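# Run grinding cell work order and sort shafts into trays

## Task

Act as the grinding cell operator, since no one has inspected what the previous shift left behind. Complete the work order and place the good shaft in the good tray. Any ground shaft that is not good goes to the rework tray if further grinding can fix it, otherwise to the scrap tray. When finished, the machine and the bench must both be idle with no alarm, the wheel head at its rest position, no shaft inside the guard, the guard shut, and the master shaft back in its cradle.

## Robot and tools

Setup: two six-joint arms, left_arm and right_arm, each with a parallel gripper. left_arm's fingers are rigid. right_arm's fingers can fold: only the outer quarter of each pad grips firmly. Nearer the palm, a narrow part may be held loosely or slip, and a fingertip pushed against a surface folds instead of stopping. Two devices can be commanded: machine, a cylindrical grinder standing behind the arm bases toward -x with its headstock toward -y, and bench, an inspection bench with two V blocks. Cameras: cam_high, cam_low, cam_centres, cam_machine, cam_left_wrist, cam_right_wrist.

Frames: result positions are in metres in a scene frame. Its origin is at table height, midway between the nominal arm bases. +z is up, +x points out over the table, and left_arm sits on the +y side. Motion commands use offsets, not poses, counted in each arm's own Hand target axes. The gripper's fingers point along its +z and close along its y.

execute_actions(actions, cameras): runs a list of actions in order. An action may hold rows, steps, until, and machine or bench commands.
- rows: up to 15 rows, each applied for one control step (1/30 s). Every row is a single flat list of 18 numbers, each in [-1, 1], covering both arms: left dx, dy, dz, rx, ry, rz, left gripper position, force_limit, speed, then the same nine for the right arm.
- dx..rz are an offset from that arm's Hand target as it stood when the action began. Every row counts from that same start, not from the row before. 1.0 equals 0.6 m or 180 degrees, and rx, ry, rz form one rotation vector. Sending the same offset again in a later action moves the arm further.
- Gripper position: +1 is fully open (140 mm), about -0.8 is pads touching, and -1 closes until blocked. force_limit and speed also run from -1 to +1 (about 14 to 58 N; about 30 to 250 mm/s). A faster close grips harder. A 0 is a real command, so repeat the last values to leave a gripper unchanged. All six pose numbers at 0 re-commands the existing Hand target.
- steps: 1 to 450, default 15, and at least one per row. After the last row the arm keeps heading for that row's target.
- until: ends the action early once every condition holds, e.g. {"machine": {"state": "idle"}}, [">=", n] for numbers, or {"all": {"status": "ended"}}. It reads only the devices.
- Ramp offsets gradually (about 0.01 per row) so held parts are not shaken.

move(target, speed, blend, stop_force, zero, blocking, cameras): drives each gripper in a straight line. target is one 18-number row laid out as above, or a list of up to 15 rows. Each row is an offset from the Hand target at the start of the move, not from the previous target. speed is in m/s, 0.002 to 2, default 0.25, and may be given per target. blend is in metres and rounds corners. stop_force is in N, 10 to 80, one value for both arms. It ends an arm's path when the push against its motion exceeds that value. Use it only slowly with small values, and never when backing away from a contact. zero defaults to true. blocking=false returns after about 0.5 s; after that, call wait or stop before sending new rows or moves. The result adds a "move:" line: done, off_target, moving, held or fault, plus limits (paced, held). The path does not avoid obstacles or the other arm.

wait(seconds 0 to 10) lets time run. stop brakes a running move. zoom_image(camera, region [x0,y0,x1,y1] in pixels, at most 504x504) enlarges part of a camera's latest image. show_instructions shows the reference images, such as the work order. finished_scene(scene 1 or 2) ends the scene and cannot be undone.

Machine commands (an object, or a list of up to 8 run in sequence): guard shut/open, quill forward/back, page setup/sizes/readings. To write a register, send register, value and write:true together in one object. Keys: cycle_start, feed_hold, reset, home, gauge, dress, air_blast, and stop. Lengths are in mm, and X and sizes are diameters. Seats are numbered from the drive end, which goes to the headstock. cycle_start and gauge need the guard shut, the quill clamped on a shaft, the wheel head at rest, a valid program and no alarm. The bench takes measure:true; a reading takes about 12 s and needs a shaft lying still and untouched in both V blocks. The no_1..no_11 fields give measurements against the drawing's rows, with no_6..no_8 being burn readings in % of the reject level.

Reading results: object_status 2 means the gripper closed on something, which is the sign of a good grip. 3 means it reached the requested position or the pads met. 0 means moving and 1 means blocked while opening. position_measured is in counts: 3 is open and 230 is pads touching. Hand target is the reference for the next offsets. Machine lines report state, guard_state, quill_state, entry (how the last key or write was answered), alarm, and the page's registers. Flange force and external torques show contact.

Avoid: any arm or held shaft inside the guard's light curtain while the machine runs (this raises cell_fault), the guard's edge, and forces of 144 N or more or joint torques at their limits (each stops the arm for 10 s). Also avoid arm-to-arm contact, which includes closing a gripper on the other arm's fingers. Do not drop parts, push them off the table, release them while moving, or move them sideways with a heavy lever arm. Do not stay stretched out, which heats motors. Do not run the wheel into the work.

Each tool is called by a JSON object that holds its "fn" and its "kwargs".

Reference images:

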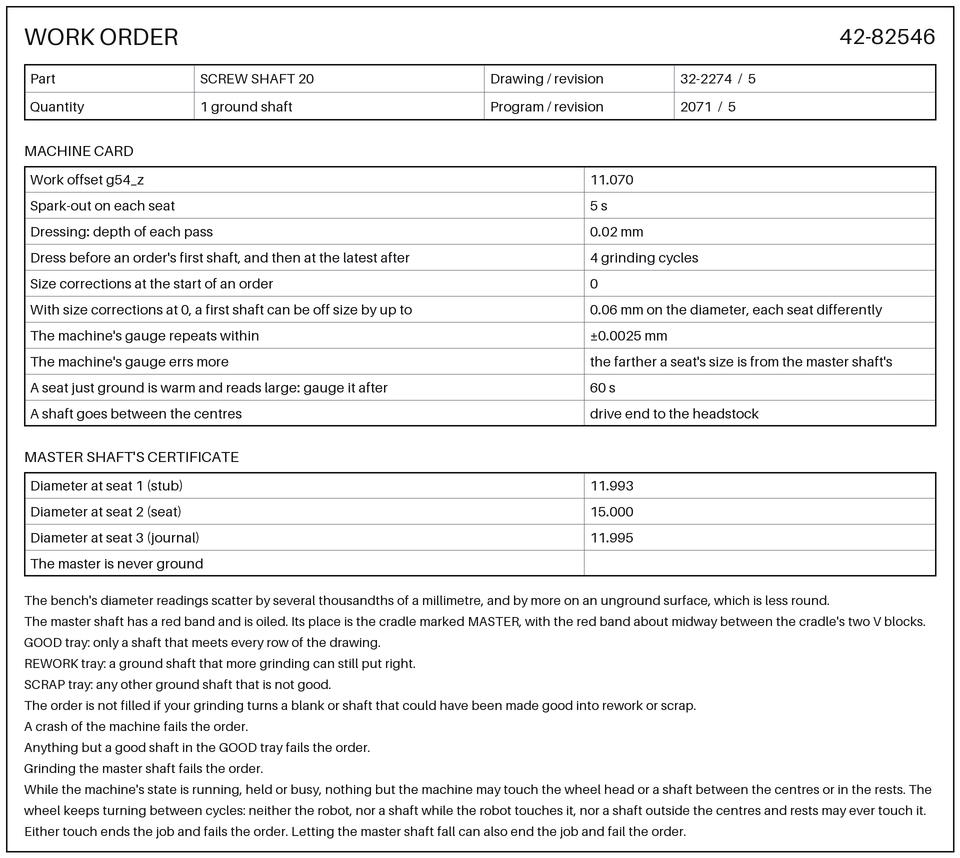

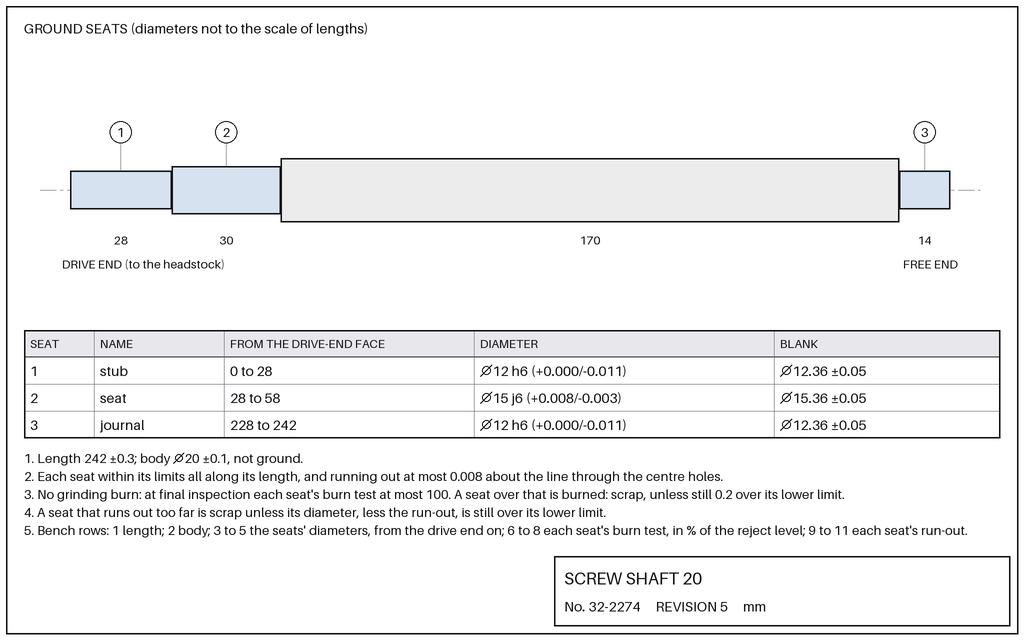

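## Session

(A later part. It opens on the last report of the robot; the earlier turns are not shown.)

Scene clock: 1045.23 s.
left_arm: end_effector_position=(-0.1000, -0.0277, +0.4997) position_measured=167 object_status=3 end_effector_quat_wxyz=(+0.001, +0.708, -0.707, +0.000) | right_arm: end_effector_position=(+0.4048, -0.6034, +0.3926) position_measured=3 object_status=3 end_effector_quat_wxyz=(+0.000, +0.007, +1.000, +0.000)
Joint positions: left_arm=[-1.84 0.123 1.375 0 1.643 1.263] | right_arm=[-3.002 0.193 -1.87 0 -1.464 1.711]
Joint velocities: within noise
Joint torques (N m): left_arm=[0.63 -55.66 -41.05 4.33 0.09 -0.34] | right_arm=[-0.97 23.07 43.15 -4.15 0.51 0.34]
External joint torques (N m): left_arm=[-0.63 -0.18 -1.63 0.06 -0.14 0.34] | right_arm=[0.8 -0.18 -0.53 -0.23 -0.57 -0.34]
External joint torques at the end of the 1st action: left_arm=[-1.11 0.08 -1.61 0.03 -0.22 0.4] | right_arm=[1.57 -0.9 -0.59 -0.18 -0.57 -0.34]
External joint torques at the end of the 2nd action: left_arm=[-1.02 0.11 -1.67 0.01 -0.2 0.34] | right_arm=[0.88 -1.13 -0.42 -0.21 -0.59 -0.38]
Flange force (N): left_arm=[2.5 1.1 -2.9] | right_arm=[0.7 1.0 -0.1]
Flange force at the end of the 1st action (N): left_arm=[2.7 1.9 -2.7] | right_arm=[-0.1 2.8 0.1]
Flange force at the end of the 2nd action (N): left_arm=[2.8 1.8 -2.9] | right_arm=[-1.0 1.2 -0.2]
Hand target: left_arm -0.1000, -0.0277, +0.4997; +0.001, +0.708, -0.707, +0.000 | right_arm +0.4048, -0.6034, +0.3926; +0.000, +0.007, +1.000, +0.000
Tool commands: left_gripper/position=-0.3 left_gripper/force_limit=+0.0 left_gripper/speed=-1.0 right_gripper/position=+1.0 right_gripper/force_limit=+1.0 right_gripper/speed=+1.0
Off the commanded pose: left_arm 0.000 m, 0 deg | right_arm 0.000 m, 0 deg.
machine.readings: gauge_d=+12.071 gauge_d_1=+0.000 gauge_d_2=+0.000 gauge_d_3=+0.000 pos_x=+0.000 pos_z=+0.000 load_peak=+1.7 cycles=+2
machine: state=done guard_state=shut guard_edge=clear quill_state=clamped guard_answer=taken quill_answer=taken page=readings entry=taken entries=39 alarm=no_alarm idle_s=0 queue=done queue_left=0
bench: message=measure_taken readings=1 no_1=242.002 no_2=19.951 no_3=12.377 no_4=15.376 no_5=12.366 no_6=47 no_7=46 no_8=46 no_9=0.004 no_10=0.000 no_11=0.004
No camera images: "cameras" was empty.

{"fn": "wait", "kwargs": {"seconds": 10, "cameras": []}}

{"fn": "wait", "kwargs": {"seconds": 10, "cameras": []}}

{"fn": "wait", "kwargs": {"seconds": 10, "cameras": []}}

{"fn": "execute_actions", "kwargs": {"actions": [{"machine":[{"register":"gauge_at","value":1,"write":true,"gauge":true},{"register":"gauge_at","value":2,"write":true,"gauge":true}],"steps":450,"until":{"machine":{"queue":["!=","running"]}}},{"steps":100,"until":{"machine":{"state":["!=","busy"]}}}], "cameras": []}}

{"fn": "wait", "kwargs": {"seconds": 7, "cameras": []}}

{"fn": "execute_actions", "kwargs": {"actions": [{"machine":[{"register":"gauge_at","value":1,"write":true,"gauge":true},{"register":"gauge_at","value":2,"write":true,"gauge":true},{"register":"gauge_at","value":3,"write":true,"gauge":true}],"steps":450,"until":{"machine":{"queue":["!=","running"]}}},{"steps":100,"until":{"machine":{"state":["!=","busy"]}}}], "cameras": []}}

Scene clock: 1061.43 s.
left_arm: end_effector_position=(-0.1000, -0.0277, +0.4997) position_measured=167 object_status=3 end_effector_quat_wxyz=(+0.001, +0.708, -0.707, +0.000) | right_arm: end_effector_position=(+0.4048, -0.6034, +0.3926) position_measured=3 object_status=3 end_effector_quat_wxyz=(+0.000, +0.007, +1.000, +0.000)
Joint positions: left_arm=[-1.84 0.123 1.375 0 1.643 1.263] | right_arm=[-3.002 0.193 -1.87 0 -1.464 1.711]
Joint velocities: within noise
Joint torques (N m): left_arm=[1.14 -55.71 -41.15 4.34 0.13 -0.34] | right_arm=[-1.44 23.59 43.04 -4.18 0.43 0.41]
External joint torques (N m): left_arm=[-1.12 -0.05 -1.51 0.05 -0.18 0.34] | right_arm=[1.52 -1.24 -0.61 -0.16 -0.49 -0.41]
Flange force (N): left_arm=[2.2 1.8 -2.6] | right_arm=[-0.8 2.6 0.3]
Hand target: left_arm -0.1000, -0.0277, +0.4997; +0.001, +0.708, -0.707, +0.000 | right_arm +0.4048, -0.6034, +0.3926; +0.000, +0.007, +1.000, +0.000
Tool commands: left_gripper/position=-0.3 left_gripper/force_limit=+0.0 left_gripper/speed=-1.0 right_gripper/position=+1.0 right_gripper/force_limit=+1.0 right_gripper/speed=+1.0
Off the commanded pose: left_arm 0.000 m, 0 deg | right_arm 0.000 m, 0 deg.
machine.readings: gauge_d=+12.071 gauge_d_1=+0.000 gauge_d_2=+0.000 gauge_d_3=+0.000 pos_x=+0.000 pos_z=+0.000 load_peak=+1.7 cycles=+2
machine: state=done guard_state=shut guard_edge=clear quill_state=clamped guard_answer=taken quill_answer=taken page=readings entry=taken entries=39 alarm=no_alarm idle_s=16 queue=done queue_left=0
bench: message=measure_taken readings=1 no_1=242.002 no_2=19.951 no_3=12.377 no_4=15.376 no_5=12.366 no_6=47 no_7=46 no_8=46 no_9=0.004 no_10=0.000 no_11=0.004
wait: 10.00 s; at rest from the start
No camera images: "cameras" was empty.

Scene clock: 1071.43 s.
left_arm: end_effector_position=(-0.1000, -0.0277, +0.4997) position_measured=167 object_status=3 end_effector_quat_wxyz=(+0.001, +0.708, -0.707, +0.000) | right_arm: end_effector_position=(+0.4048, -0.6034, +0.3926) position_measured=3 object_status=3 end_effector_quat_wxyz=(+0.000, +0.007, +1.000, +0.000)
Joint positions: left_arm=[-1.84 0.123 1.375 0 1.643 1.263] | right_arm=[-3.002 0.193 -1.87 0 -1.464 1.711]
Joint velocities: within noise
Joint torques (N m): left_arm=[1.26 -55.57 -41.03 4.33 0.14 -0.34] | right_arm=[-1.74 23.22 42.87 -4.09 0.5 0.37]
External joint torques (N m): left_arm=[-1.27 -0.22 -1.66 0.05 -0.19 0.34] | right_arm=[1.76 -1.15 -0.52 -0.26 -0.56 -0.37]
Flange force (N): left_arm=[2.2 2.1 -2.8] | right_arm=[-0.6 3.2 0.0]
Hand target: left_arm -0.1000, -0.0277, +0.4997; +0.001, +0.708, -0.707, +0.000 | right_arm +0.4048, -0.6034, +0.3926; +0.000, +0.007, +1.000, +0.000
Tool commands: left_gripper/position=-0.3 left_gripper/force_limit=+0.0 left_gripper/speed=-1.0 right_gripper/position=+1.0 right_gripper/force_limit=+1.0 right_gripper/speed=+1.0
Off the commanded pose: left_arm 0.000 m, 0 deg | right_arm 0.000 m, 0 deg.
machine.readings: gauge_d=+12.071 gauge_d_1=+0.000 gauge_d_2=+0.000 gauge_d_3=+0.000 pos_x=+0.000 pos_z=+0.000 load_peak=+1.7 cycles=+2
machine: state=done guard_state=shut guard_edge=clear quill_state=clamped guard_answer=taken quill_answer=taken page=readings entry=taken entries=39 alarm=no_alarm idle_s=26 queue=done queue_left=0
bench: message=measure_taken readings=1 no_1=242.002 no_2=19.951 no_3=12.377 no_4=15.376 no_5=12.366 no_6=47 no_7=46 no_8=46 no_9=0.004 no_10=0.000 no_11=0.004
wait: 10.00 s
No camera images: "cameras" was empty.

Scene clock: 1081.43 s.
left_arm: end_effector_position=(-0.1000, -0.0277, +0.4997) position_measured=167 object_status=3 end_effector_quat_wxyz=(+0.001, +0.708, -0.707, +0.000) | right_arm: end_effector_position=(+0.4048, -0.6034, +0.3926) position_measured=3 object_status=3 end_effector_quat_wxyz=(+0.000, +0.007, +1.000, +0.000)
Joint positions: left_arm=[-1.84 0.123 1.375 0 1.643 1.263] | right_arm=[-3.002 0.193 -1.87 0 -1.464 1.711]
Joint velocities: within noise
Joint torques (N m): left_arm=[1.18 -55.71 -41.27 4.33 0.08 -0.32] | right_arm=[-1.13 23.46 43.03 -4.19 0.51 0.36]
External joint torques (N m): left_arm=[-1.22 0.07 -1.36 0.05 -0.13 0.32] | right_arm=[1.15 -0.63 -0.42 -0.17 -0.57 -0.36]
Flange force (N): left_arm=[2.1 2.0 -2.4] | right_arm=[0.0 1.8 -0.2]
Hand target: left_arm -0.1000, -0.0277, +0.4997; +0.001, +0.708, -0.707, +0.000 | right_arm +0.4048, -0.6034, +0.3926; +0.000, +0.007, +1.000, +0.000
Tool commands: left_gripper/position=-0.3 left_gripper/force_limit=+0.0 left_gripper/speed=-1.0 right_gripper/position=+1.0 right_gripper/force_limit=+1.0 right_gripper/speed=+1.0
Off the commanded pose: left_arm 0.000 m, 0 deg | right_arm 0.000 m, 0 deg.
machine.readings: gauge_d=+12.071 gauge_d_1=+0.000 gauge_d_2=+0.000 gauge_d_3=+0.000 pos_x=+0.000 pos_z=+0.000 load_peak=+1.7 cycles=+2
machine: state=done guard_state=shut guard_edge=clear quill_state=clamped guard_answer=taken quill_answer=taken page=readings entry=taken entries=39 alarm=no_alarm idle_s=36 queue=done queue_left=0
bench: message=measure_taken readings=1 no_1=242.002 no_2=19.951 no_3=12.377 no_4=15.376 no_5=12.366 no_6=47 no_7=46 no_8=46 no_9=0.004 no_10=0.000 no_11=0.004
wait: 10.00 s
No camera images: "cameras" was empty.

Scene clock: 1089.77 s.
left_arm: end_effector_position=(-0.1000, -0.0277, +0.4997) position_measured=167 object_status=3 end_effector_quat_wxyz=(+0.001, +0.708, -0.707, +0.000) | right_arm: end_effector_position=(+0.4048, -0.6034, +0.3926) position_measured=3 object_status=3 end_effector_quat_wxyz=(+0.000, +0.007, +1.000, +0.000)
Joint positions: left_arm=[-1.84 0.123 1.375 0 1.643 1.263] | right_arm=[-3.002 0.193 -1.87 0 -1.464 1.711]
Joint velocities: within noise
Joint torques (N m): left_arm=[0.86 -55.88 -41.04 4.33 0.15 -0.3] | right_arm=[-1.45 22.91 42.9 -4.08 0.54 0.32]
External joint torques (N m): left_arm=[-0.86 0.09 -1.64 0.06 -0.2 0.3] | right_arm=[1.46 -0.26 -0.27 -0.29 -0.6 -0.32]
External joint torques at the end of the 1st action: left_arm=[-1.09 0.02 -1.55 0 -0.22 0.39] | right_arm=[1.26 -0.88 -0.39 -0.28 -0.59 -0.35]
Flange force (N): left_arm=[2.8 1.6 -2.8] | right_arm=[0.5 2.6 -0.6]
Flange force at the end of the 1st action (N): left_arm=[2.4 1.8 -2.6] | right_arm=[-0.4 2.1 -0.3]
Hand target: left_arm -0.1000, -0.0277, +0.4997; +0.001, +0.708, -0.707, +0.000 | right_arm +0.4048, -0.6034, +0.3926; +0.000, +0.007, +1.000, +0.000
Tool commands: left_gripper/position=-0.3 left_gripper/force_limit=+0.0 left_gripper/speed=-1.0 right_gripper/position=+1.0 right_gripper/force_limit=+1.0 right_gripper/speed=+1.0
Off the commanded pose: left_arm 0.000 m, 0 deg | right_arm 0.000 m, 0 deg.
machine.readings: gauge_d=+15.008 gauge_d_1=+11.999 gauge_d_2=+15.008 gauge_d_3=+0.000 pos_x=+0.000 pos_z=+0.000 load_peak=+1.7 cycles=+2
machine: state=done guard_state=shut guard_edge=clear quill_state=clamped guard_answer=taken quill_answer=taken page=readings entry=taken entries=43 alarm=no_alarm idle_s=44 queue=done queue_left=0
bench: message=measure_taken readings=1 no_1=242.002 no_2=19.951 no_3=12.377 no_4=15.376 no_5=12.366 no_6=47 no_7=46 no_8=46 no_9=0.004 no_10=0.000 no_11=0.004
No camera images: "cameras" was empty.

Scene clock: 1096.77 s.
left_arm: end_effector_position=(-0.1000, -0.0277, +0.4997) position_measured=167 object_status=3 end_effector_quat_wxyz=(+0.001, +0.708, -0.707, +0.000) | right_arm: end_effector_position=(+0.4048, -0.6034, +0.3926) position_measured=3 object_status=3 end_effector_quat_wxyz=(+0.000, +0.007, +1.000, +0.000)
Joint positions: left_arm=[-1.84 0.123 1.375 0 1.643 1.263] | right_arm=[-3.002 0.193 -1.87 0 -1.464 1.711]
Joint velocities: within noise
Joint torques (N m): left_arm=[0.93 -55.62 -41.06 4.35 0.11 -0.32] | right_arm=[-1.2 23.61 42.83 -4.14 0.53 0.34]
External joint torques (N m): left_arm=[-0.84 -0.24 -1.6 0.03 -0.15 0.32] | right_arm=[1.03 -1.16 -0.32 -0.23 -0.59 -0.34]
Flange force (N): left_arm=[2.2 1.4 -2.8] | right_arm=[-1.1 1.6 -0.3]
Hand target: left_arm -0.1000, -0.0277, +0.4997; +0.001, +0.708, -0.707, +0.000 | right_arm +0.4048, -0.6034, +0.3926; +0.000, +0.007, +1.000, +0.000
Tool commands: left_gripper/position=-0.3 left_gripper/force_limit=+0.0 left_gripper/speed=-1.0 right_gripper/position=+1.0 right_gripper/force_limit=+1.0 right_gripper/speed=+1.0
Off the commanded pose: left_arm 0.000 m, 0 deg | right_arm 0.000 m, 0 deg.
machine.readings: gauge_d=+15.008 gauge_d_1=+11.999 gauge_d_2=+15.008 gauge_d_3=+0.000 pos_x=+0.000 pos_z=+0.000 load_peak=+1.7 cycles=+2
machine: state=done guard_state=shut guard_edge=clear quill_state=clamped guard_answer=taken quill_answer=taken page=readings entry=taken entries=43 alarm=no_alarm idle_s=51 queue=done queue_left=0
bench: message=measure_taken readings=1 no_1=242.002 no_2=19.951 no_3=12.377 no_4=15.376 no_5=12.366 no_6=47 no_7=46 no_8=46 no_9=0.004 no_10=0.000 no_11=0.004
wait: 7.00 s
No camera images: "cameras" was empty.

Scene clock: 1109.13 s.
left_arm: end_effector_position=(-0.1000, -0.0277, +0.4997) position_measured=167 object_status=3 end_effector_quat_wxyz=(+0.001, +0.708, -0.707, +0.000) | right_arm: end_effector_position=(+0.4048, -0.6034, +0.3926) position_measured=3 object_status=3 end_effector_quat_wxyz=(+0.000, +0.007, +1.000, +0.000)
Joint positions: left_arm=[-1.84 0.123 1.375 0 1.643 1.263] | right_arm=[-3.002 0.193 -1.87 0 -1.464 1.711]
Joint velocities: within noise
Joint torques (N m): left_arm=[1.12 -55.53 -41 4.33 0.08 -0.35] | right_arm=[-1.05 23.63 43.26 -4.11 0.51 0.28]
External joint torques (N m): left_arm=[-1.14 -0.21 -1.65 0.05 -0.13 0.35] | right_arm=[1.11 -0.78 -0.59 -0.25 -0.57 -0.28]
External joint torques at the end of the 1st action: left_arm=[-0.89 0.07 -1.48 0.11 -0.12 0.33] | right_arm=[1.68 -1.11 -0.55 -0.26 -0.58 -0.34]
Flange force (N): left_arm=[2.3 1.9 -2.9] | right_arm=[-0.1 1.9 0.1]
Flange force at the end of the 1st action (N): left_arm=[2.5 1.5 -2.6] | right_arm=[-0.5 3.1 0.0]
Hand target: left_arm -0.1000, -0.0277, +0.4997; +0.001, +0.708, -0.707, +0.000 | right_arm +0.4048, -0.6034, +0.3926; +0.000, +0.007, +1.000, +0.000
Tool commands: left_gripper/position=-0.3 left_gripper/force_limit=+0.0 left_gripper/speed=-1.0 right_gripper/position=+1.0 right_gripper/force_limit=+1.0 right_gripper/speed=+1.0
Off the commanded pose: left_arm 0.000 m, 0 deg | right_arm 0.000 m, 0 deg.
machine.readings: gauge_d=+12.000 gauge_d_1=+12.001 gauge_d_2=+15.010 gauge_d_3=+12.000 pos_x=+0.000 pos_z=+0.000 load_peak=+1.7 cycles=+2
machine: state=done guard_state=shut guard_edge=clear quill_state=clamped guard_answer=taken quill_answer=taken page=readings entry=taken entries=49 alarm=no_alarm idle_s=64 queue=done queue_left=0
bench: message=measure_taken readings=1 no_1=242.002 no_2=19.951 no_3=12.377 no_4=15.376 no_5=12.366 no_6=47 no_7=46 no_8=46 no_9=0.004 no_10=0.000 no_11=0.004
No camera images: "cameras" was empty.

{"fn": "execute_actions", "kwargs": {"actions": [{"machine":[{"register":"gauge_at","value":1,"write":true,"gauge":true},{"register":"gauge_at","value":2,"write":true,"gauge":true},{"register":"gauge_at","value":3,"write":true,"gauge":true}],"steps":450,"until":{"machine":{"queue":["!=","running"]}}},{"steps":100,"until":{"machine":{"state":["!=","busy"]}}}], "cameras": []}}

Scene clock: 1129.60 s.
left_arm: end_effector_position=(-0.1000, -0.0277, +0.4997) position_measured=167 object_status=3 end_effector_quat_wxyz=(+0.001, +0.708, -0.707, +0.000) | right_arm: end_effector_position=(+0.4048, -0.6034, +0.3926) position_measured=3 object_status=3 end_effector_quat_wxyz=(+0.000, +0.007, +1.000, +0.000)
Joint positions: left_arm=[-1.84 0.123 1.375 0 1.643 1.263] | right_arm=[-3.002 0.193 -1.87 0 -1.464 1.711]
Joint velocities: within noise
Joint torques (N m): left_arm=[0.83 -55.97 -41.15 4.31 0.11 -0.29] | right_arm=[-1.17 23.62 43.08 -4.13 0.45 0.35]
External joint torques (N m): left_arm=[-0.87 0.28 -1.47 0.07 -0.16 0.3] | right_arm=[1.11 -1.18 -0.5 -0.24 -0.51 -0.35]
External joint torques at the end of the 1st action: left_arm=[-1.06 0.25 -1.46 0.05 -0.18 0.31] | right_arm=[1.54 -1.59 -0.82 -0.16 -0.53 -0.38]
Flange force (N): left_arm=[2.8 1.7 -2.6] | right_arm=[-0.9 1.8 0.1]
Flange force at the end of the 1st action (N): left_arm=[2.6 1.9 -2.5] | right_arm=[-1.0 2.7 0.7]
Hand target: left_arm -0.1000, -0.0277, +0.4997; +0.001, +0.708, -0.707, +0.000 | right_arm +0.4048, -0.6034, +0.3926; +0.000, +0.007, +1.000, +0.000
Tool commands: left_gripper/position=-0.3 left_gripper/force_limit=+0.0 left_gripper/speed=-1.0 right_gripper/position=+1.0 right_gripper/force_limit=+1.0 right_gripper/speed=+1.0
Off the commanded pose: left_arm 0.000 m, 0 deg | right_arm 0.000 m, 0 deg.
machine.readings: gauge_d=+12.002 gauge_d_1=+12.000 gauge_d_2=+15.009 gauge_d_3=+12.002 pos_x=+0.000 pos_z=+0.000 load_peak=+1.7 cycles=+2
machine: state=done guard_state=shut guard_edge=clear quill_state=clamped guard_answer=taken quill_answer=taken page=readings entry=taken entries=55 alarm=no_alarm idle_s=84 queue=done queue_left=0
bench: message=measure_taken readings=1 no_1=242.002 no_2=19.951 no_3=12.377 no_4=15.376 no_5=12.366 no_6=47 no_7=46 no_8=46 no_9=0.004 no_10=0.000 no_11=0.004
No camera images: "cameras" was empty.

{"fn": "execute_actions", "kwargs": {"actions": [{"machine":[{"register":"size_1","value":0.006,"write":true},{"register":"size_2","value":0.005,"write":true},{"register":"size_3","value":0.002,"write":true},{"cycle_start":true}],"steps":450,"until":{"machine":{"state":"done","queue":"done","entries":[">",58]}}},{"steps":450,"until":{"machine":{"state":["!=","running"]}}},{"steps":450,"until":{"machine":{"state":["!=","running"]}}}], "cameras": []}}

{"fn": "execute_actions", "kwargs": {"actions": [{"steps":450,"until":{"machine":{"state":["!=","running"]}}},{"steps":450,"until":{"machine":{"state":["!=","running"]}}},{"steps":450,"until":{"machine":{"state":["!=","running"]}}}], "cameras": []}}

{"fn": "execute_actions", "kwargs": {"actions": [{"steps":450,"until":{"machine":{"state":["!=","running"]}}},{"steps":450,"until":{"machine":{"state":["!=","running"]}}},{"steps":450,"until":{"machine":{"state":["!=","running"]}}}], "cameras": []}}

{"fn": "execute_actions", "kwargs": {"actions": [{"steps":450,"until":{"machine":{"state":["!=","running"]}}},{"steps":450,"until":{"machine":{"state":["!=","running"]}}},{"steps":450,"until":{"machine":{"state":["!=","running"]}}}], "cameras": []}}

{"fn": "execute_actions", "kwargs": {"actions": [{"steps":450,"until":{"machine":{"state":["!=","running"]}}},{"steps":450,"until":{"machine":{"state":["!=","running"]}}},{"steps":450,"until":{"machine":{"state":["!=","running"]}}}], "cameras": []}}

{"fn": "execute_actions", "kwargs": {"actions": [{"steps":450,"until":{"machine":{"state":["!=","running"]}}},{"steps":450,"until":{"machine":{"state":["!=","running"]}}},{"steps":450,"until":{"machine":{"state":["!=","running"]}}}], "cameras": []}}

Scene clock: 1188.23 s.
left_arm: end_effector_position=(-0.1000, -0.0277, +0.4997) position_measured=167 object_status=3 end_effector_quat_wxyz=(+0.001, +0.708, -0.707, +0.000) | right_arm: end_effector_position=(+0.4048, -0.6034, +0.3926) position_measured=3 object_status=3 end_effector_quat_wxyz=(+0.000, +0.007, +1.000, +0.000)
Joint positions: left_arm=[-1.84 0.123 1.375 0 1.643 1.263] | right_arm=[-3.002 0.193 -1.87 0 -1.464 1.711]
Joint velocities: within noise
Joint torques (N m): left_arm=[1.26 -55.8 -41.13 4.33 0.16 -0.36] | right_arm=[-1.05 23.38 43.37 -4.21 0.5 0.37]
External joint torques (N m): left_arm=[-1.3 0.13 -1.49 0.05 -0.21 0.36] | right_arm=[1.1 -0.9 -0.86 -0.15 -0.56 -0.37]
External joint torques at the end of the 1st action: left_arm=[-1.47 0.13 -1.56 0.04 -0.14 0.35] | right_arm=[1.01 -1.56 -0.65 -0.15 -0.56 -0.4]
External joint torques at the end of the 2nd action: left_arm=[-0.69 -0.32 -1.61 0.05 -0.18 0.41] | right_arm=[1.33 -1.82 -0.4 -0.2 -0.51 -0.31]
Flange force (N): left_arm=[2.4 2.2 -2.5] | right_arm=[0.1 1.7 0.6]
Flange force at the end of the 1st action (N): left_arm=[2.5 2.5 -2.8] | right_arm=[-1.4 1.5 0.3]
Flange force at the end of the 2nd action (N): left_arm=[2.2 1.0 -2.7] | right_arm=[-2.0 2.4 0.0]
Hand target: left_arm -0.1000, -0.0277, +0.4997; +0.001, +0.708, -0.707, +0.000 | right_arm +0.4048, -0.6034, +0.3926; +0.000, +0.007, +1.000, +0.000
Tool commands: left_gripper/position=-0.3 left_gripper/force_limit=+0.0 left_gripper/speed=-1.0 right_gripper/position=+1.0 right_gripper/force_limit=+1.0 right_gripper/speed=+1.0
Off the commanded pose: left_arm 0.000 m, 0 deg | right_arm 0.000 m, 0 deg.
machine.readings: gauge_d=+12.002 gauge_d_1=+0.000 gauge_d_2=+0.000 gauge_d_3=+0.000 pos_x=-348.322 pos_z=+14.000 load_peak=+0.0 cycles=+2
machine: state=running guard_state=shut guard_edge=clear quill_state=clamped guard_answer=taken quill_answer=taken page=readings entry=taken entries=59 alarm=no_alarm idle_s=142 queue=running queue_left=0
bench: message=measure_taken readings=1 no_1=242.002 no_2=19.951 no_3=12.377 no_4=15.376 no_5=12.366 no_6=47 no_7=46 no_8=46 no_9=0.004 no_10=0.000 no_11=0.004
No camera images: "cameras" was empty.

Scene clock: 1233.43 s.
left_arm: end_effector_position=(-0.1000, -0.0277, +0.4997) position_measured=167 object_status=3 end_effector_quat_wxyz=(+0.001, +0.708, -0.707, +0.000) | right_arm: end_effector_position=(+0.4048, -0.6034, +0.3926) position_measured=3 object_status=3 end_effector_quat_wxyz=(+0.000, +0.007, +1.000, +0.000)
Joint positions: left_arm=[-1.84 0.123 1.375 0 1.643 1.263] | right_arm=[-3.002 0.193 -1.87 0 -1.464 1.711]
Joint velocities: within noise
Joint torques (N m): left_arm=[1.33 -55.57 -41.16 4.33 0.14 -0.38] | right_arm=[-1.15 23.49 43.01 -4.19 0.49 0.33]
External joint torques (N m): left_arm=[-1.26 -0.29 -1.53 0.07 -0.19 0.38] | right_arm=[1.19 -1.05 -0.5 -0.16 -0.56 -0.33]
External joint torques at the end of the 1st action: left_arm=[-0.82 -0.16 -1.75 0.05 -0.19 0.37] | right_arm=[1.5 -0.95 -0.34 -0.18 -0.51 -0.37]
External joint torques at the end of the 2nd action: left_arm=[-1.51 0.03 -1.71 0.04 -0.19 0.36] | right_arm=[1.46 -0.85 -0.65 -0.19 -0.59 -0.35]
Flange force (N): left_arm=[1.9 1.9 -2.6] | right_arm=[-0.6 2.0 0.0]
Flange force at the end of the 1st action (N): left_arm=[2.7 1.4 -3.0] | right_arm=[-0.6 2.6 -0.2]
Flange force at the end of the 2nd action (N): left_arm=[2.6 2.5 -3.0] | right_arm=[0.0 2.6 0.1]
Hand target: left_arm -0.1000, -0.0277, +0.4997; +0.001, +0.708, -0.707, +0.000 | right_arm +0.4048, -0.6034, +0.3926; +0.000, +0.007, +1.000, +0.000
Tool commands: left_gripper/position=-0.3 left_gripper/force_limit=+0.0 left_gripper/speed=-1.0 right_gripper/position=+1.0 right_gripper/force_limit=+1.0 right_gripper/speed=+1.0
Off the commanded pose: left_arm 0.000 m, 0 deg | right_arm 0.000 m, 0 deg.
machine.readings: gauge_d=+12.002 gauge_d_1=+0.000 gauge_d_2=+0.000 gauge_d_3=+0.000 pos_x=-344.927 pos_z=+43.000 load_peak=+0.9 cycles=+2
machine: state=running guard_state=shut guard_edge=clear quill_state=clamped guard_answer=taken quill_answer=taken page=readings entry=taken entries=59 alarm=no_alarm idle_s=187 queue=running queue_left=0
bench: message=measure_taken readings=1 no_1=242.002 no_2=19.951 no_3=12.377 no_4=15.376 no_5=12.366 no_6=47 no_7=46 no_8=46 no_9=0.004 no_10=0.000 no_11=0.004
No camera images: "cameras" was empty.

Scene clock: 1278.63 s.
left_arm: end_effector_position=(-0.1000, -0.0277, +0.4997) position_measured=167 object_status=3 end_effector_quat_wxyz=(+0.001, +0.708, -0.707, +0.000) | right_arm: end_effector_position=(+0.4048, -0.6034, +0.3926) position_measured=3 object_status=3 end_effector_quat_wxyz=(+0.000, +0.007, +1.000, +0.000)
Joint positions: left_arm=[-1.84 0.123 1.375 0 1.643 1.263] | right_arm=[-3.002 0.193 -1.87 0 -1.464 1.711]
Joint velocities: within noise
Joint torques (N m): left_arm=[0.99 -55.85 -41 4.32 0.13 -0.34] | right_arm=[-0.78 23.09 42.96 -4.09 0.43 0.33]
External joint torques (N m): left_arm=[-0.98 0.2 -1.64 0.07 -0.18 0.34] | right_arm=[0.83 -0.87 -0.51 -0.27 -0.49 -0.33]
External joint torques at the end of the 1st action: left_arm=[-1.01 -0.17 -1.71 0.03 -0.16 0.31] | right_arm=[1.36 -1.02 -0.27 -0.26 -0.59 -0.35]
External joint torques at the end of the 2nd action: left_arm=[-1.4 0.03 -1.71 0.08 -0.21 0.33] | right_arm=[1.44 -1.28 -0.35 -0.24 -0.57 -0.32]
Flange force (N): left_arm=[2.9 1.8 -2.9] | right_arm=[-0.5 1.2 0.1]
Flange force at the end of the 1st action (N): left_arm=[2.5 1.8 -3.0] | right_arm=[-0.8 2.4 -0.5]
Flange force at the end of the 2nd action (N): left_arm=[2.6 2.4 -2.9] | right_arm=[-1.1 2.6 -0.2]
Hand target: left_arm -0.1000, -0.0277, +0.4997; +0.001, +0.708, -0.707, +0.000 | right_arm +0.4048, -0.6034, +0.3926; +0.000, +0.007, +1.000, +0.000
Tool commands: left_gripper/position=-0.3 left_gripper/force_limit=+0.0 left_gripper/speed=-1.0 right_gripper/position=+1.0 right_gripper/force_limit=+1.0 right_gripper/speed=+1.0
Off the commanded pose: left_arm 0.000 m, 0 deg | right_arm 0.000 m, 0 deg.
machine.readings: gauge_d=+12.002 gauge_d_1=+0.000 gauge_d_2=+0.000 gauge_d_3=+0.000 pos_x=-345.349 pos_z=+43.000 load_peak=+0.9 cycles=+2
machine: state=running guard_state=shut guard_edge=clear quill_state=clamped guard_answer=taken quill_answer=taken page=readings entry=taken entries=59 alarm=no_alarm idle_s=231 queue=running queue_left=0
bench: message=measure_taken readings=1 no_1=242.002 no_2=19.951 no_3=12.377 no_4=15.376 no_5=12.366 no_6=47 no_7=46 no_8=46 no_9=0.004 no_10=0.000 no_11=0.004
No camera images: "cameras" was empty.

Scene clock: 1323.83 s.
left_arm: end_effector_position=(-0.1000, -0.0277, +0.4997) position_measured=167 object_status=3 end_effector_quat_wxyz=(+0.001, +0.708, -0.707, +0.000) | right_arm: end_effector_position=(+0.4048, -0.6034, +0.3926) position_measured=3 object_status=3 end_effector_quat_wxyz=(+0.000, +0.007, +1.000, +0.000)
Joint positions: left_arm=[-1.84 0.123 1.375 0 1.643 1.263] | right_arm=[-3.002 0.193 -1.87 0 -1.464 1.711]
Joint velocities: within noise
Joint torques (N m): left_arm=[1.2 -55.82 -41.14 4.36 0.14 -0.38] | right_arm=[-0.93 23.52 42.99 -4.14 0.5 0.4]
External joint torques (N m): left_arm=[-1.26 0.1 -1.47 0.01 -0.19 0.38] | right_arm=[0.96 -1.17 -0.39 -0.23 -0.56 -0.4]
External joint torques at the end of the 1st action: left_arm=[-1.12 -0.06 -1.46 0.06 -0.2 0.37] | right_arm=[1.05 -1.5 -0.46 -0.17 -0.55 -0.32]
External joint torques at the end of the 2nd action: left_arm=[-1.39 0.09 -1.64 -0.02 -0.23 0.33] | right_arm=[0.89 -0.22 -0.5 -0.27 -0.52 -0.35]
Flange force (N): left_arm=[2.4 2.0 -2.5] | right_arm=[-1.1 1.4 -0.2]
Flange force at the end of the 1st action (N): left_arm=[2.1 1.8 -2.4] | right_arm=[-1.5 1.8 0.0]
Flange force at the end of the 2nd action (N): left_arm=[2.6 2.4 -2.7] | right_arm=[0.6 1.2 -0.1]
Hand target: left_arm -0.1000, -0.0277, +0.4997; +0.001, +0.708, -0.707, +0.000 | right_arm +0.4048, -0.6034, +0.3926; +0.000, +0.007, +1.000, +0.000
Tool commands: left_gripper/position=-0.3 left_gripper/force_limit=+0.0 left_gripper/speed=-1.0 right_gripper/position=+1.0 right_gripper/force_limit=+1.0 right_gripper/speed=+1.0
Off the commanded pose: left_arm 0.000 m, 0 deg | right_arm 0.000 m, 0 deg.
machine.readings: gauge_d=+12.002 gauge_d_1=+0.000 gauge_d_2=+0.000 gauge_d_3=+0.000 pos_x=-347.970 pos_z=+235.000 load_peak=+1.3 cycles=+2
machine: state=running guard_state=shut guard_edge=clear quill_state=clamped guard_answer=taken quill_answer=taken page=readings entry=taken entries=59 alarm=no_alarm idle_s=276 queue=running queue_left=0
bench: message=measure_taken readings=1 no_1=242.002 no_2=19.951 no_3=12.377 no_4=15.376 no_5=12.366 no_6=47 no_7=46 no_8=46 no_9=0.004 no_10=0.000 no_11=0.004
No camera images: "cameras" was empty.

Scene clock: 1369.03 s.
left_arm: end_effector_position=(-0.1000, -0.0277, +0.4997) position_measured=167 object_status=3 end_effector_quat_wxyz=(+0.001, +0.708, -0.707, +0.000) | right_arm: end_effector_position=(+0.4048, -0.6034, +0.3926) position_measured=3 object_status=3 end_effector_quat_wxyz=(+0.000, +0.007, +1.000, +0.000)
Joint positions: left_arm=[-1.84 0.123 1.375 0 1.643 1.263] | right_arm=[-3.002 0.193 -1.87 0 -1.464 1.711]
Joint velocities: within noise
Joint torques (N m): left_arm=[1.14 -55.66 -41.21 4.3 0.08 -0.34] | right_arm=[-0.9 23.49 42.88 -4.15 0.5 0.34]
External joint torques (N m): left_arm=[-1.26 -0.17 -1.55 0.1 -0.14 0.34] | right_arm=[1 -1.41 -0.48 -0.19 -0.56 -0.34]
External joint torques at the end of the 1st action: left_arm=[-1.07 0.34 -1.59 0.03 -0.21 0.32] | right_arm=[1.04 -0.9 -0.45 -0.24 -0.57 -0.34]
External joint torques at the end of the 2nd action: left_arm=[-1.01 0.43 -1.57 0.07 -0.19 0.32] | right_arm=[1.33 -1.34 -0.68 -0.27 -0.55 -0.33]
Flange force (N): left_arm=[2.1 2.0 -2.7] | right_arm=[-1.3 1.6 0.0]
Flange force at the end of the 1st action (N): left_arm=[3.0 2.0 -2.7] | right_arm=[-0.5 1.6 -0.1]
Flange force at the end of the 2nd action (N): left_arm=[3.2 1.9 -2.7] | right_arm=[-0.8 2.3 0.4]
Hand target: left_arm -0.1000, -0.0277, +0.4997; +0.001, +0.708, -0.707, +0.000 | right_arm +0.4048, -0.6034, +0.3926; +0.000, +0.007, +1.000, +0.000
Tool commands: left_gripper/position=-0.3 left_gripper/force_limit=+0.0 left_gripper/speed=-1.0 right_gripper/position=+1.0 right_gripper/force_limit=+1.0 right_gripper/speed=+1.0
Off the commanded pose: left_arm 0.000 m, 0 deg | right_arm 0.000 m, 0 deg.
machine.readings: gauge_d=+12.002 gauge_d_1=+0.000 gauge_d_2=+0.000 gauge_d_3=+0.000 pos_x=-348.366 pos_z=+235.000 load_peak=+1.3 cycles=+2
machine: state=running guard_state=shut guard_edge=clear quill_state=clamped guard_answer=taken quill_answer=taken page=readings entry=taken entries=59 alarm=no_alarm idle_s=321 queue=running queue_left=0
bench: message=measure_taken readings=1 no_1=242.002 no_2=19.951 no_3=12.377 no_4=15.376 no_5=12.366 no_6=47 no_7=46 no_8=46 no_9=0.004 no_10=0.000 no_11=0.004
No camera images: "cameras" was empty.

Scene clock: 1402.53 s.
left_arm: end_effector_position=(-0.1000, -0.0277, +0.4997) position_measured=167 object_status=3 end_effector_quat_wxyz=(+0.001, +0.708, -0.707, +0.000) | right_arm: end_effector_position=(+0.4048, -0.6034, +0.3926) position_measured=3 object_status=3 end_effector_quat_wxyz=(+0.000, +0.007, +1.000, +0.000)
Joint positions: left_arm=[-1.84 0.123 1.375 0 1.643 1.263] | right_arm=[-3.002 0.193 -1.87 0 -1.464 1.711]
Joint velocities: within noise
Joint torques (N m): left_arm=[0.93 -55.89 -41.04 4.3 0.15 -0.34] | right_arm=[-1.25 23.53 43.1 -4.2 0.48 0.33]
External joint torques (N m): left_arm=[-1 0.17 -1.66 0.08 -0.2 0.34] | right_arm=[1.37 -1.5 -0.69 -0.14 -0.53 -0.33]
External joint torques at the end of the 1st action: left_arm=[-1.01 0.18 -1.53 0.02 -0.2 0.34] | right_arm=[1.17 -0.75 -0.4 -0.13 -0.56 -0.28]
External joint torques at the end of the 2nd action: left_arm=[-1.05 0.27 -1.54 0.06 -0.18 0.34] | right_arm=[1.29 -1.23 -0.69 -0.23 -0.55 -0.3]
Flange force (N): left_arm=[2.9 1.8 -2.8] | right_arm=[-1.1 2.4 0.4]
Flange force at the end of the 1st action (N): left_arm=[2.7 1.8 -2.6] | right_arm=[-0.2 2.1 -0.2]
Flange force at the end of the 2nd action (N): left_arm=[2.8 1.9 -2.7] | right_arm=[-0.6 2.3 0.3]
Hand target: left_arm -0.1000, -0.0277, +0.4997; +0.001, +0.708, -0.707, +0.000 | right_arm +0.4048, -0.6034, +0.3926; +0.000, +0.007, +1.000, +0.000
Tool commands: left_gripper/position=-0.3 left_gripper/force_limit=+0.0 left_gripper/speed=-1.0 right_gripper/position=+1.0 right_gripper/force_limit=+1.0 right_gripper/speed=+1.0
Off the commanded pose: left_arm 0.000 m, 0 deg | right_arm 0.000 m, 0 deg.
machine.readings: gauge_d=+12.002 gauge_d_1=+0.000 gauge_d_2=+0.000 gauge_d_3=+0.000 pos_x=+0.000 pos_z=+0.000 load_peak=+1.3 cycles=+3
machine: state=done guard_state=shut guard_edge=clear quill_state=clamped guard_answer=taken quill_answer=taken page=readings entry=taken entries=59 alarm=no_alarm idle_s=0 queue=done queue_left=0
bench: message=measure_taken readings=1 no_1=242.002 no_2=19.951 no_3=12.377 no_4=15.376 no_5=12.366 no_6=47 no_7=46 no_8=46 no_9=0.004 no_10=0.000 no_11=0.004
No camera images: "cameras" was empty.

{"fn": "wait", "kwargs": {"seconds": 10, "cameras": []}}

{"fn": "wait", "kwargs": {"seconds": 10, "cameras": []}}

{"fn": "wait", "kwargs": {"seconds": 10, "cameras": []}}

{"fn": "wait", "kwargs": {"seconds": 6, "cameras": []}}

{"fn": "execute_actions", "kwargs": {"actions": [{"machine":[{"register":"gauge_at","value":1,"write":true,"gauge":true},{"register":"gauge_at","value":2,"write":true,"gauge":true}],"steps":450,"until":{"machine":{"queue":["!=","running"]}}},{"steps":100,"until":{"machine":{"state":["!=","busy"]}}}], "cameras": []}}

{"fn": "wait", "kwargs": {"seconds": 5, "cameras": []}}

{"fn": "execute_actions", "kwargs": {"actions": [{"machine":[{"register":"gauge_at","value":1,"write":true,"gauge":true},{"register":"gauge_at","value":2,"write":true,"gauge":true},{"register":"gauge_at","value":3,"write":true,"gauge":true}],"steps":450,"until":{"machine":{"queue":["!=","running"]}}},{"steps":100,"until":{"machine":{"state":["!=","busy"]}}}], "cameras": []}}

{"fn": "execute_actions", "kwargs": {"actions": [{"machine":[{"register":"gauge_at","value":3,"write":true,"gauge":true}],"steps":450,"until":{"machine":{"queue":["!=","running"]}}},{"steps":100,"until":{"machine":{"state":["!=","busy"]}}}], "cameras": []}}

Scene clock: 1425.20 s.
left_arm: end_effector_position=(-0.1000, -0.0277, +0.4997) position_measured=167 object_status=3 end_effector_quat_wxyz=(+0.001, +0.708, -0.707, +0.000) | right_arm: end_effector_position=(+0.4048, -0.6034, +0.3926) position_measured=3 object_status=3 end_effector_quat_wxyz=(+0.000, +0.007, +1.000, +0.000)
Joint positions: left_arm=[-1.84 0.123 1.375 0 1.643 1.263] | right_arm=[-3.002 0.193 -1.87 0 -1.464 1.711]
Joint velocities: within noise
Joint torques (N m): left_arm=[1.19 -55.63 -41.03 4.33 0.12 -0.3] | right_arm=[-1.25 23.43 43.26 -4.15 0.54 0.31]
External joint torques (N m): left_arm=[-1.27 -0.09 -1.63 0.05 -0.17 0.3] | right_arm=[1.15 -0.61 -0.72 -0.22 -0.6 -0.31]
Flange force (N): left_arm=[2.3 2.2 -2.8] | right_arm=[0.4 1.9 0.2]
Hand target: left_arm -0.1000, -0.0277, +0.4997; +0.001, +0.708, -0.707, +0.000 | right_arm +0.4048, -0.6034, +0.3926; +0.000, +0.007, +1.000, +0.000
Tool commands: left_gripper/position=-0.3 left_gripper/force_limit=+0.0 left_gripper/speed=-1.0 right_gripper/position=+1.0 right_gripper/force_limit=+1.0 right_gripper/speed=+1.0
Off the commanded pose: left_arm 0.000 m, 0 deg | right_arm 0.000 m, 0 deg.
machine.readings: gauge_d=+12.002 gauge_d_1=+0.000 gauge_d_2=+0.000 gauge_d_3=+0.000 pos_x=+0.000 pos_z=+0.000 load_peak=+1.3 cycles=+3
machine: state=done guard_state=shut guard_edge=clear quill_state=clamped guard_answer=taken quill_answer=taken page=readings entry=taken entries=59 alarm=no_alarm idle_s=23 queue=done queue_left=0
bench: message=measure_taken readings=1 no_1=242.002 no_2=19.951 no_3=12.377 no_4=15.376 no_5=12.366 no_6=47 no_7=46 no_8=46 no_9=0.004 no_10=0.000 no_11=0.004
wait: 10.00 s; at rest from the start
No camera images: "cameras" was empty.

Scene clock: 1435.20 s.
left_arm: end_effector_position=(-0.1000, -0.0277, +0.4997) position_measured=167 object_status=3 end_effector_quat_wxyz=(+0.001, +0.708, -0.707, +0.000) | right_arm: end_effector_position=(+0.4048, -0.6034, +0.3926) position_measured=3 object_status=3 end_effector_quat_wxyz=(+0.000, +0.007, +1.000, +0.000)
Joint positions: left_arm=[-1.84 0.123 1.375 0 1.643 1.263] | right_arm=[-3.002 0.193 -1.87 0 -1.464 1.711]
Joint velocities: within noise
Joint torques (N m): left_arm=[1.19 -55.8 -41.09 4.33 0.11 -0.31] | right_arm=[-1.46 23 43.14 -4.16 0.48 0.3]
External joint torques (N m): left_arm=[-1.2 0.02 -1.57 0.05 -0.16 0.31] | right_arm=[1.54 -0.73 -0.76 -0.18 -0.54 -0.3]
Flange force (N): left_arm=[2.4 2.1 -2.7] | right_arm=[0.4 2.8 0.4]
Hand target: left_arm -0.1000, -0.0277, +0.4997; +0.001, +0.708, -0.707, +0.000 | right_arm +0.4048, -0.6034, +0.3926; +0.000, +0.007, +1.000, +0.000
Tool commands: left_gripper/position=-0.3 left_gripper/force_limit=+0.0 left_gripper/speed=-1.0 right_gripper/position=+1.0 right_gripper/force_limit=+1.0 right_gripper/speed=+1.0
Off the commanded pose: left_arm 0.000 m, 0 deg | right_arm 0.000 m, 0 deg.
machine.readings: gauge_d=+12.002 gauge_d_1=+0.000 gauge_d_2=+0.000 gauge_d_3=+0.000 pos_x=+0.000 pos_z=+0.000 load_peak=+1.3 cycles=+3
machine: state=done guard_state=shut guard_edge=clear quill_state=clamped guard_answer=taken quill_answer=taken page=readings entry=taken entries=59 alarm=no_alarm idle_s=33 queue=done queue_left=0
bench: message=measure_taken readings=1 no_1=242.002 no_2=19.951 no_3=12.377 no_4=15.376 no_5=12.366 no_6=47 no_7=46 no_8=46 no_9=0.004 no_10=0.000 no_11=0.004
wait: 10.00 s
No camera images: "cameras" was empty.

Scene clock: 1445.20 s.
left_arm: end_effector_position=(-0.1000, -0.0277, +0.4997) position_measured=167 object_status=3 end_effector_quat_wxyz=(+0.001, +0.708, -0.707, +0.000) | right_arm: end_effector_position=(+0.4048, -0.6034, +0.3926) position_measured=3 object_status=3 end_effector_quat_wxyz=(+0.000, +0.007, +1.000, +0.000)
Joint positions: left_arm=[-1.84 0.123 1.375 0 1.643 1.263] | right_arm=[-3.002 0.193 -1.87 0 -1.464 1.711]
Joint velocities: within noise
Joint torques (N m): left_arm=[0.99 -56.02 -41.2 4.32 0.16 -0.37] | right_arm=[-1.26 23.31 42.99 -4.14 0.46 0.35]
External joint torques (N m): left_arm=[-0.98 0.24 -1.45 0.07 -0.21 0.37] | right_arm=[1.38 -0.8 -0.54 -0.2 -0.52 -0.35]
Flange force (N): left_arm=[2.7 1.7 -2.4] | right_arm=[-0.1 2.4 0.1]
Hand target: left_arm -0.1000, -0.0277, +0.4997; +0.001, +0.708, -0.707, +0.000 | right_arm +0.4048, -0.6034, +0.3926; +0.000, +0.007, +1.000, +0.000
Tool commands: left_gripper/position=-0.3 left_gripper/force_limit=+0.0 left_gripper/speed=-1.0 right_gripper/position=+1.0 right_gripper/force_limit=+1.0 right_gripper/speed=+1.0
Off the commanded pose: left_arm 0.000 m, 0 deg | right_arm 0.000 m, 0 deg.
machine.readings: gauge_d=+12.002 gauge_d_1=+0.000 gauge_d_2=+0.000 gauge_d_3=+0.000 pos_x=+0.000 pos_z=+0.000 load_peak=+1.3 cycles=+3
machine: state=done guard_state=shut guard_edge=clear quill_state=clamped guard_answer=taken quill_answer=taken page=readings entry=taken entries=59 alarm=no_alarm idle_s=43 queue=done queue_left=0
bench: message=measure_taken readings=1 no_1=242.002 no_2=19.951 no_3=12.377 no_4=15.376 no_5=12.366 no_6=47 no_7=46 no_8=46 no_9=0.004 no_10=0.000 no_11=0.004
wait: 10.00 s
No camera images: "cameras" was empty.

Scene clock: 1451.20 s.
left_arm: end_effector_position=(-0.1000, -0.0277, +0.4997) position_measured=167 object_status=3 end_effector_quat_wxyz=(+0.001, +0.708, -0.707, +0.000) | right_arm: end_effector_position=(+0.4048, -0.6034, +0.3926) position_measured=3 object_status=3 end_effector_quat_wxyz=(+0.000, +0.007, +1.000, +0.000)
Joint positions: left_arm=[-1.84 0.123 1.375 0 1.643 1.263] | right_arm=[-3.002 0.193 -1.87 0 -1.464 1.711]
Joint velocities: within noise
Joint torques (N m): left_arm=[0.89 -55.86 -41.12 4.3 0.11 -0.34] | right_arm=[-0.73 23.32 42.82 -4.16 0.53 0.39]
External joint torques (N m): left_arm=[-0.94 0.16 -1.51 0.07 -0.16 0.34] | right_arm=[0.85 -1.3 -0.32 -0.19 -0.58 -0.39]
Flange force (N): left_arm=[2.7 1.7 -2.6] | right_arm=[-1.4 1.2 -0.3]
Hand target: left_arm -0.1000, -0.0277, +0.4997; +0.001, +0.708, -0.707, +0.000 | right_arm +0.4048, -0.6034, +0.3926; +0.000, +0.007, +1.000, +0.000
Tool commands: left_gripper/position=-0.3 left_gripper/force_limit=+0.0 left_gripper/speed=-1.0 right_gripper/position=+1.0 right_gripper/force_limit=+1.0 right_gripper/speed=+1.0
Off the commanded pose: left_arm 0.000 m, 0 deg | right_arm 0.000 m, 0 deg.
machine.readings: gauge_d=+12.002 gauge_d_1=+0.000 gauge_d_2=+0.000 gauge_d_3=+0.000 pos_x=+0.000 pos_z=+0.000 load_peak=+1.3 cycles=+3
machine: state=done guard_state=shut guard_edge=clear quill_state=clamped guard_answer=taken quill_answer=taken page=readings entry=taken entries=59 alarm=no_alarm idle_s=48 queue=done queue_left=0
bench: message=measure_taken readings=1 no_1=242.002 no_2=19.951 no_3=12.377 no_4=15.376 no_5=12.366 no_6=47 no_7=46 no_8=46 no_9=0.004 no_10=0.000 no_11=0.004
wait: 6.00 s
No camera images: "cameras" was empty.

Scene clock: 1459.53 s.
left_arm: end_effector_position=(-0.1000, -0.0277, +0.4997) position_measured=167 object_status=3 end_effector_quat_wxyz=(+0.001, +0.708, -0.707, +0.000) | right_arm: end_effector_position=(+0.4048, -0.6034, +0.3926) position_measured=3 object_status=3 end_effector_quat_wxyz=(+0.000, +0.007, +1.000, +0.000)
Joint positions: left_arm=[-1.84 0.123 1.375 0 1.643 1.263] | right_arm=[-3.002 0.193 -1.87 0 -1.464 1.711]
Joint velocities: within noise
Joint torques (N m): left_arm=[1.1 -55.8 -41.17 4.34 0.1 -0.34] | right_arm=[-1.13 23.16 43.02 -4.12 0.44 0.31]
External joint torques (N m): left_arm=[-1.2 0 -1.54 0.04 -0.15 0.34] | right_arm=[1.09 -0.73 -0.59 -0.23 -0.5 -0.31]
External joint torques at the end of the 1st action: left_arm=[-0.77 0.15 -1.38 0.08 -0.17 0.33] | right_arm=[1.15 -1.9 -0.47 -0.23 -0.53 -0.33]
Flange force (N): left_arm=[2.3 2.0 -2.7] | right_arm=[0.0 1.8 0.2]
Flange force at the end of the 1st action (N): left_arm=[2.5 1.4 -2.4] | right_arm=[-2.1 2.0 0.1]
Hand target: left_arm -0.1000, -0.0277, +0.4997; +0.001, +0.708, -0.707, +0.000 | right_arm +0.4048, -0.6034, +0.3926; +0.000, +0.007, +1.000, +0.000
Tool commands: left_gripper/position=-0.3 left_gripper/force_limit=+0.0 left_gripper/speed=-1.0 right_gripper/position=+1.0 right_gripper/force_limit=+1.0 right_gripper/speed=+1.0
Off the commanded pose: left_arm 0.000 m, 0 deg | right_arm 0.000 m, 0 deg.
machine.readings: gauge_d=+15.003 gauge_d_1=+11.996 gauge_d_2=+15.003 gauge_d_3=+0.000 pos_x=+0.000 pos_z=+0.000 load_peak=+1.3 cycles=+3
machine: state=done guard_state=shut guard_edge=clear quill_state=clamped guard_answer=taken quill_answer=taken page=readings entry=taken entries=63 alarm=no_alarm idle_s=57 queue=done queue_left=0
bench: message=measure_taken readings=1 no_1=242.002 no_2=19.951 no_3=12.377 no_4=15.376 no_5=12.366 no_6=47 no_7=46 no_8=46 no_9=0.004 no_10=0.000 no_11=0.004
No camera images: "cameras" was empty.

Scene clock: 1464.53 s.
left_arm: end_effector_position=(-0.1000, -0.0277, +0.4997) position_measured=167 object_status=3 end_effector_quat_wxyz=(+0.001, +0.708, -0.707, +0.000) | right_arm: end_effector_position=(+0.4048, -0.6034, +0.3926) position_measured=3 object_status=3 end_effector_quat_wxyz=(+0.000, +0.007, +1.000, +0.000)
Joint positions: left_arm=[-1.84 0.123 1.375 0 1.643 1.263] | right_arm=[-3.002 0.193 -1.87 0 -1.464 1.711]
Joint velocities: within noise
Joint torques (N m): left_arm=[1.21 -55.56 -40.9 4.36 0.11 -0.33] | right_arm=[-0.87 23.6 42.86 -4.16 0.52 0.36]
External joint torques (N m): left_arm=[-1.25 -0.17 -1.76 0.03 -0.17 0.33] | right_arm=[0.84 -1.39 -0.41 -0.2 -0.58 -0.36]
Flange force (N): left_arm=[2.4 2.1 -3.1] | right_arm=[-1.4 1.2 -0.1]
Hand target: left_arm -0.1000, -0.0277, +0.4997; +0.001, +0.708, -0.707, +0.000 | right_arm +0.4048, -0.6034, +0.3926; +0.000, +0.007, +1.000, +0.000
Tool commands: left_gripper/position=-0.3 left_gripper/force_limit=+0.0 left_gripper/speed=-1.0 right_gripper/position=+1.0 right_gripper/force_limit=+1.0 right_gripper/speed=+1.0
Off the commanded pose: left_arm 0.000 m, 0 deg | right_arm 0.000 m, 0 deg.
machine.readings: gauge_d=+15.003 gauge_d_1=+11.996 gauge_d_2=+15.003 gauge_d_3=+0.000 pos_x=+0.000 pos_z=+0.000 load_peak=+1.3 cycles=+3
machine: state=done guard_state=shut guard_edge=clear quill_state=clamped guard_answer=taken quill_answer=taken page=readings entry=taken entries=63 alarm=no_alarm idle_s=62 queue=done queue_left=0
bench: message=measure_taken readings=1 no_1=242.002 no_2=19.951 no_3=12.377 no_4=15.376 no_5=12.366 no_6=47 no_7=46 no_8=46 no_9=0.004 no_10=0.000 no_11=0.004
wait: 5.00 s
No camera images: "cameras" was empty.

Scene clock: 1476.90 s.
left_arm: end_effector_position=(-0.1000, -0.0277, +0.4997) position_measured=167 object_status=3 end_effector_quat_wxyz=(+0.001, +0.708, -0.707, +0.000) | right_arm: end_effector_position=(+0.4048, -0.6034, +0.3926) position_measured=3 object_status=3 end_effector_quat_wxyz=(+0.000, +0.007, +1.000, +0.000)
Joint positions: left_arm=[-1.84 0.123 1.375 0 1.643 1.263] | right_arm=[-3.002 0.193 -1.87 0 -1.464 1.711]
Joint velocities: within noise
Joint torques (N m): left_arm=[0.97 -55.75 -41.09 4.34 0.13 -0.37] | right_arm=[-1.38 23.51 42.95 -4.11 0.5 0.34]
External joint torques (N m): left_arm=[-1.1 0.01 -1.58 0.03 -0.18 0.37] | right_arm=[1.54 -1.22 -0.42 -0.25 -0.55 -0.34]
External joint torques at the end of the 1st action: left_arm=[-1.43 -0.12 -1.55 0.07 -0.17 0.35] | right_arm=[1.24 -0.75 -0.4 -0.22 -0.53 -0.33]
Flange force (N): left_arm=[2.5 1.8 -2.7] | right_arm=[-0.9 2.8 -0.1]
Flange force at the end of the 1st action (N): left_arm=[2.1 2.3 -2.7] | right_arm=[-0.3 2.1 -0.2]
Hand target: left_arm -0.1000, -0.0277, +0.4997; +0.001, +0.708, -0.707, +0.000 | right_arm +0.4048, -0.6034, +0.3926; +0.000, +0.007, +1.000, +0.000
Tool commands: left_gripper/position=-0.3 left_gripper/force_limit=+0.0 left_gripper/speed=-1.0 right_gripper/position=+1.0 right_gripper/force_limit=+1.0 right_gripper/speed=+1.0
Off the commanded pose: left_arm 0.000 m, 0 deg | right_arm 0.000 m, 0 deg.
machine.readings: gauge_d=+11.995 gauge_d_1=+11.995 gauge_d_2=+15.003 gauge_d_3=+11.995 pos_x=+0.000 pos_z=+0.000 load_peak=+1.3 cycles=+3
machine: state=done guard_state=shut guard_edge=clear quill_state=clamped guard_answer=taken quill_answer=taken page=readings entry=taken entries=69 alarm=no_alarm idle_s=74 queue=done queue_left=0
bench: message=measure_taken readings=1 no_1=242.002 no_2=19.951 no_3=12.377 no_4=15.376 no_5=12.366 no_6=47 no_7=46 no_8=46 no_9=0.004 no_10=0.000 no_11=0.004
No camera images: "cameras" was empty.

Scene clock: 1481.20 s.
left_arm: end_effector_position=(-0.1000, -0.0277, +0.4997) position_measured=167 object_status=3 end_effector_quat_wxyz=(+0.001, +0.708, -0.707, +0.000) | right_arm: end_effector_position=(+0.4048, -0.6034, +0.3926) position_measured=3 object_status=3 end_effector_quat_wxyz=(+0.000, +0.007, +1.000, +0.000)
Joint positions: left_arm=[-1.84 0.123 1.375 0 1.643 1.263] | right_arm=[-3.002 0.193 -1.87 0 -1.464 1.711]
Joint velocities: within noise
Joint torques (N m): left_arm=[1.03 -55.67 -40.96 4.35 0.17 -0.36] | right_arm=[-1.36 23.8 42.93 -4.16 0.5 0.31]
External joint torques (N m): left_arm=[-0.99 -0.18 -1.75 0.04 -0.21 0.36] | right_arm=[1.34 -1.64 -0.63 -0.18 -0.56 -0.31]
External joint torques at the end of the 1st action: left_arm=[-0.9 -0.21 -1.66 0.08 -0.2 0.35] | right_arm=[1.21 -1.74 -0.89 -0.18 -0.53 -0.35]
Flange force (N): left_arm=[2.5 1.7 -3.0] | right_arm=[-1.4 2.5 0.3]
Flange force at the end of the 1st action (N): left_arm=[2.4 1.5 -2.8] | right_arm=[-1.3 2.0 0.8]
Hand target: left_arm -0.1000, -0.0277, +0.4997; +0.001, +0.708, -0.707, +0.000 | right_arm +0.4048, -0.6034, +0.3926; +0.000, +0.007, +1.000, +0.000
Tool commands: left_gripper/position=-0.3 left_gripper/force_limit=+0.0 left_gripper/speed=-1.0 right_gripper/position=+1.0 right_gripper/force_limit=+1.0 right_gripper/speed=+1.0
Off the commanded pose: left_arm 0.000 m, 0 deg | right_arm 0.000 m, 0 deg.
machine.readings: gauge_d=+11.995 gauge_d_1=+11.995 gauge_d_2=+15.003 gauge_d_3=+11.995 pos_x=+0.000 pos_z=+0.000 load_peak=+1.3 cycles=+3
machine: state=done guard_state=shut guard_edge=clear quill_state=clamped guard_answer=taken quill_answer=taken page=readings entry=taken entries=71 alarm=no_alarm idle_s=78 queue=done queue_left=0
bench: message=measure_taken readings=1 no_1=242.002 no_2=19.951 no_3=12.377 no_4=15.376 no_5=12.366 no_6=47 no_7=46 no_8=46 no_9=0.004 no_10=0.000 no_11=0.004
No camera images: "cameras" was empty.


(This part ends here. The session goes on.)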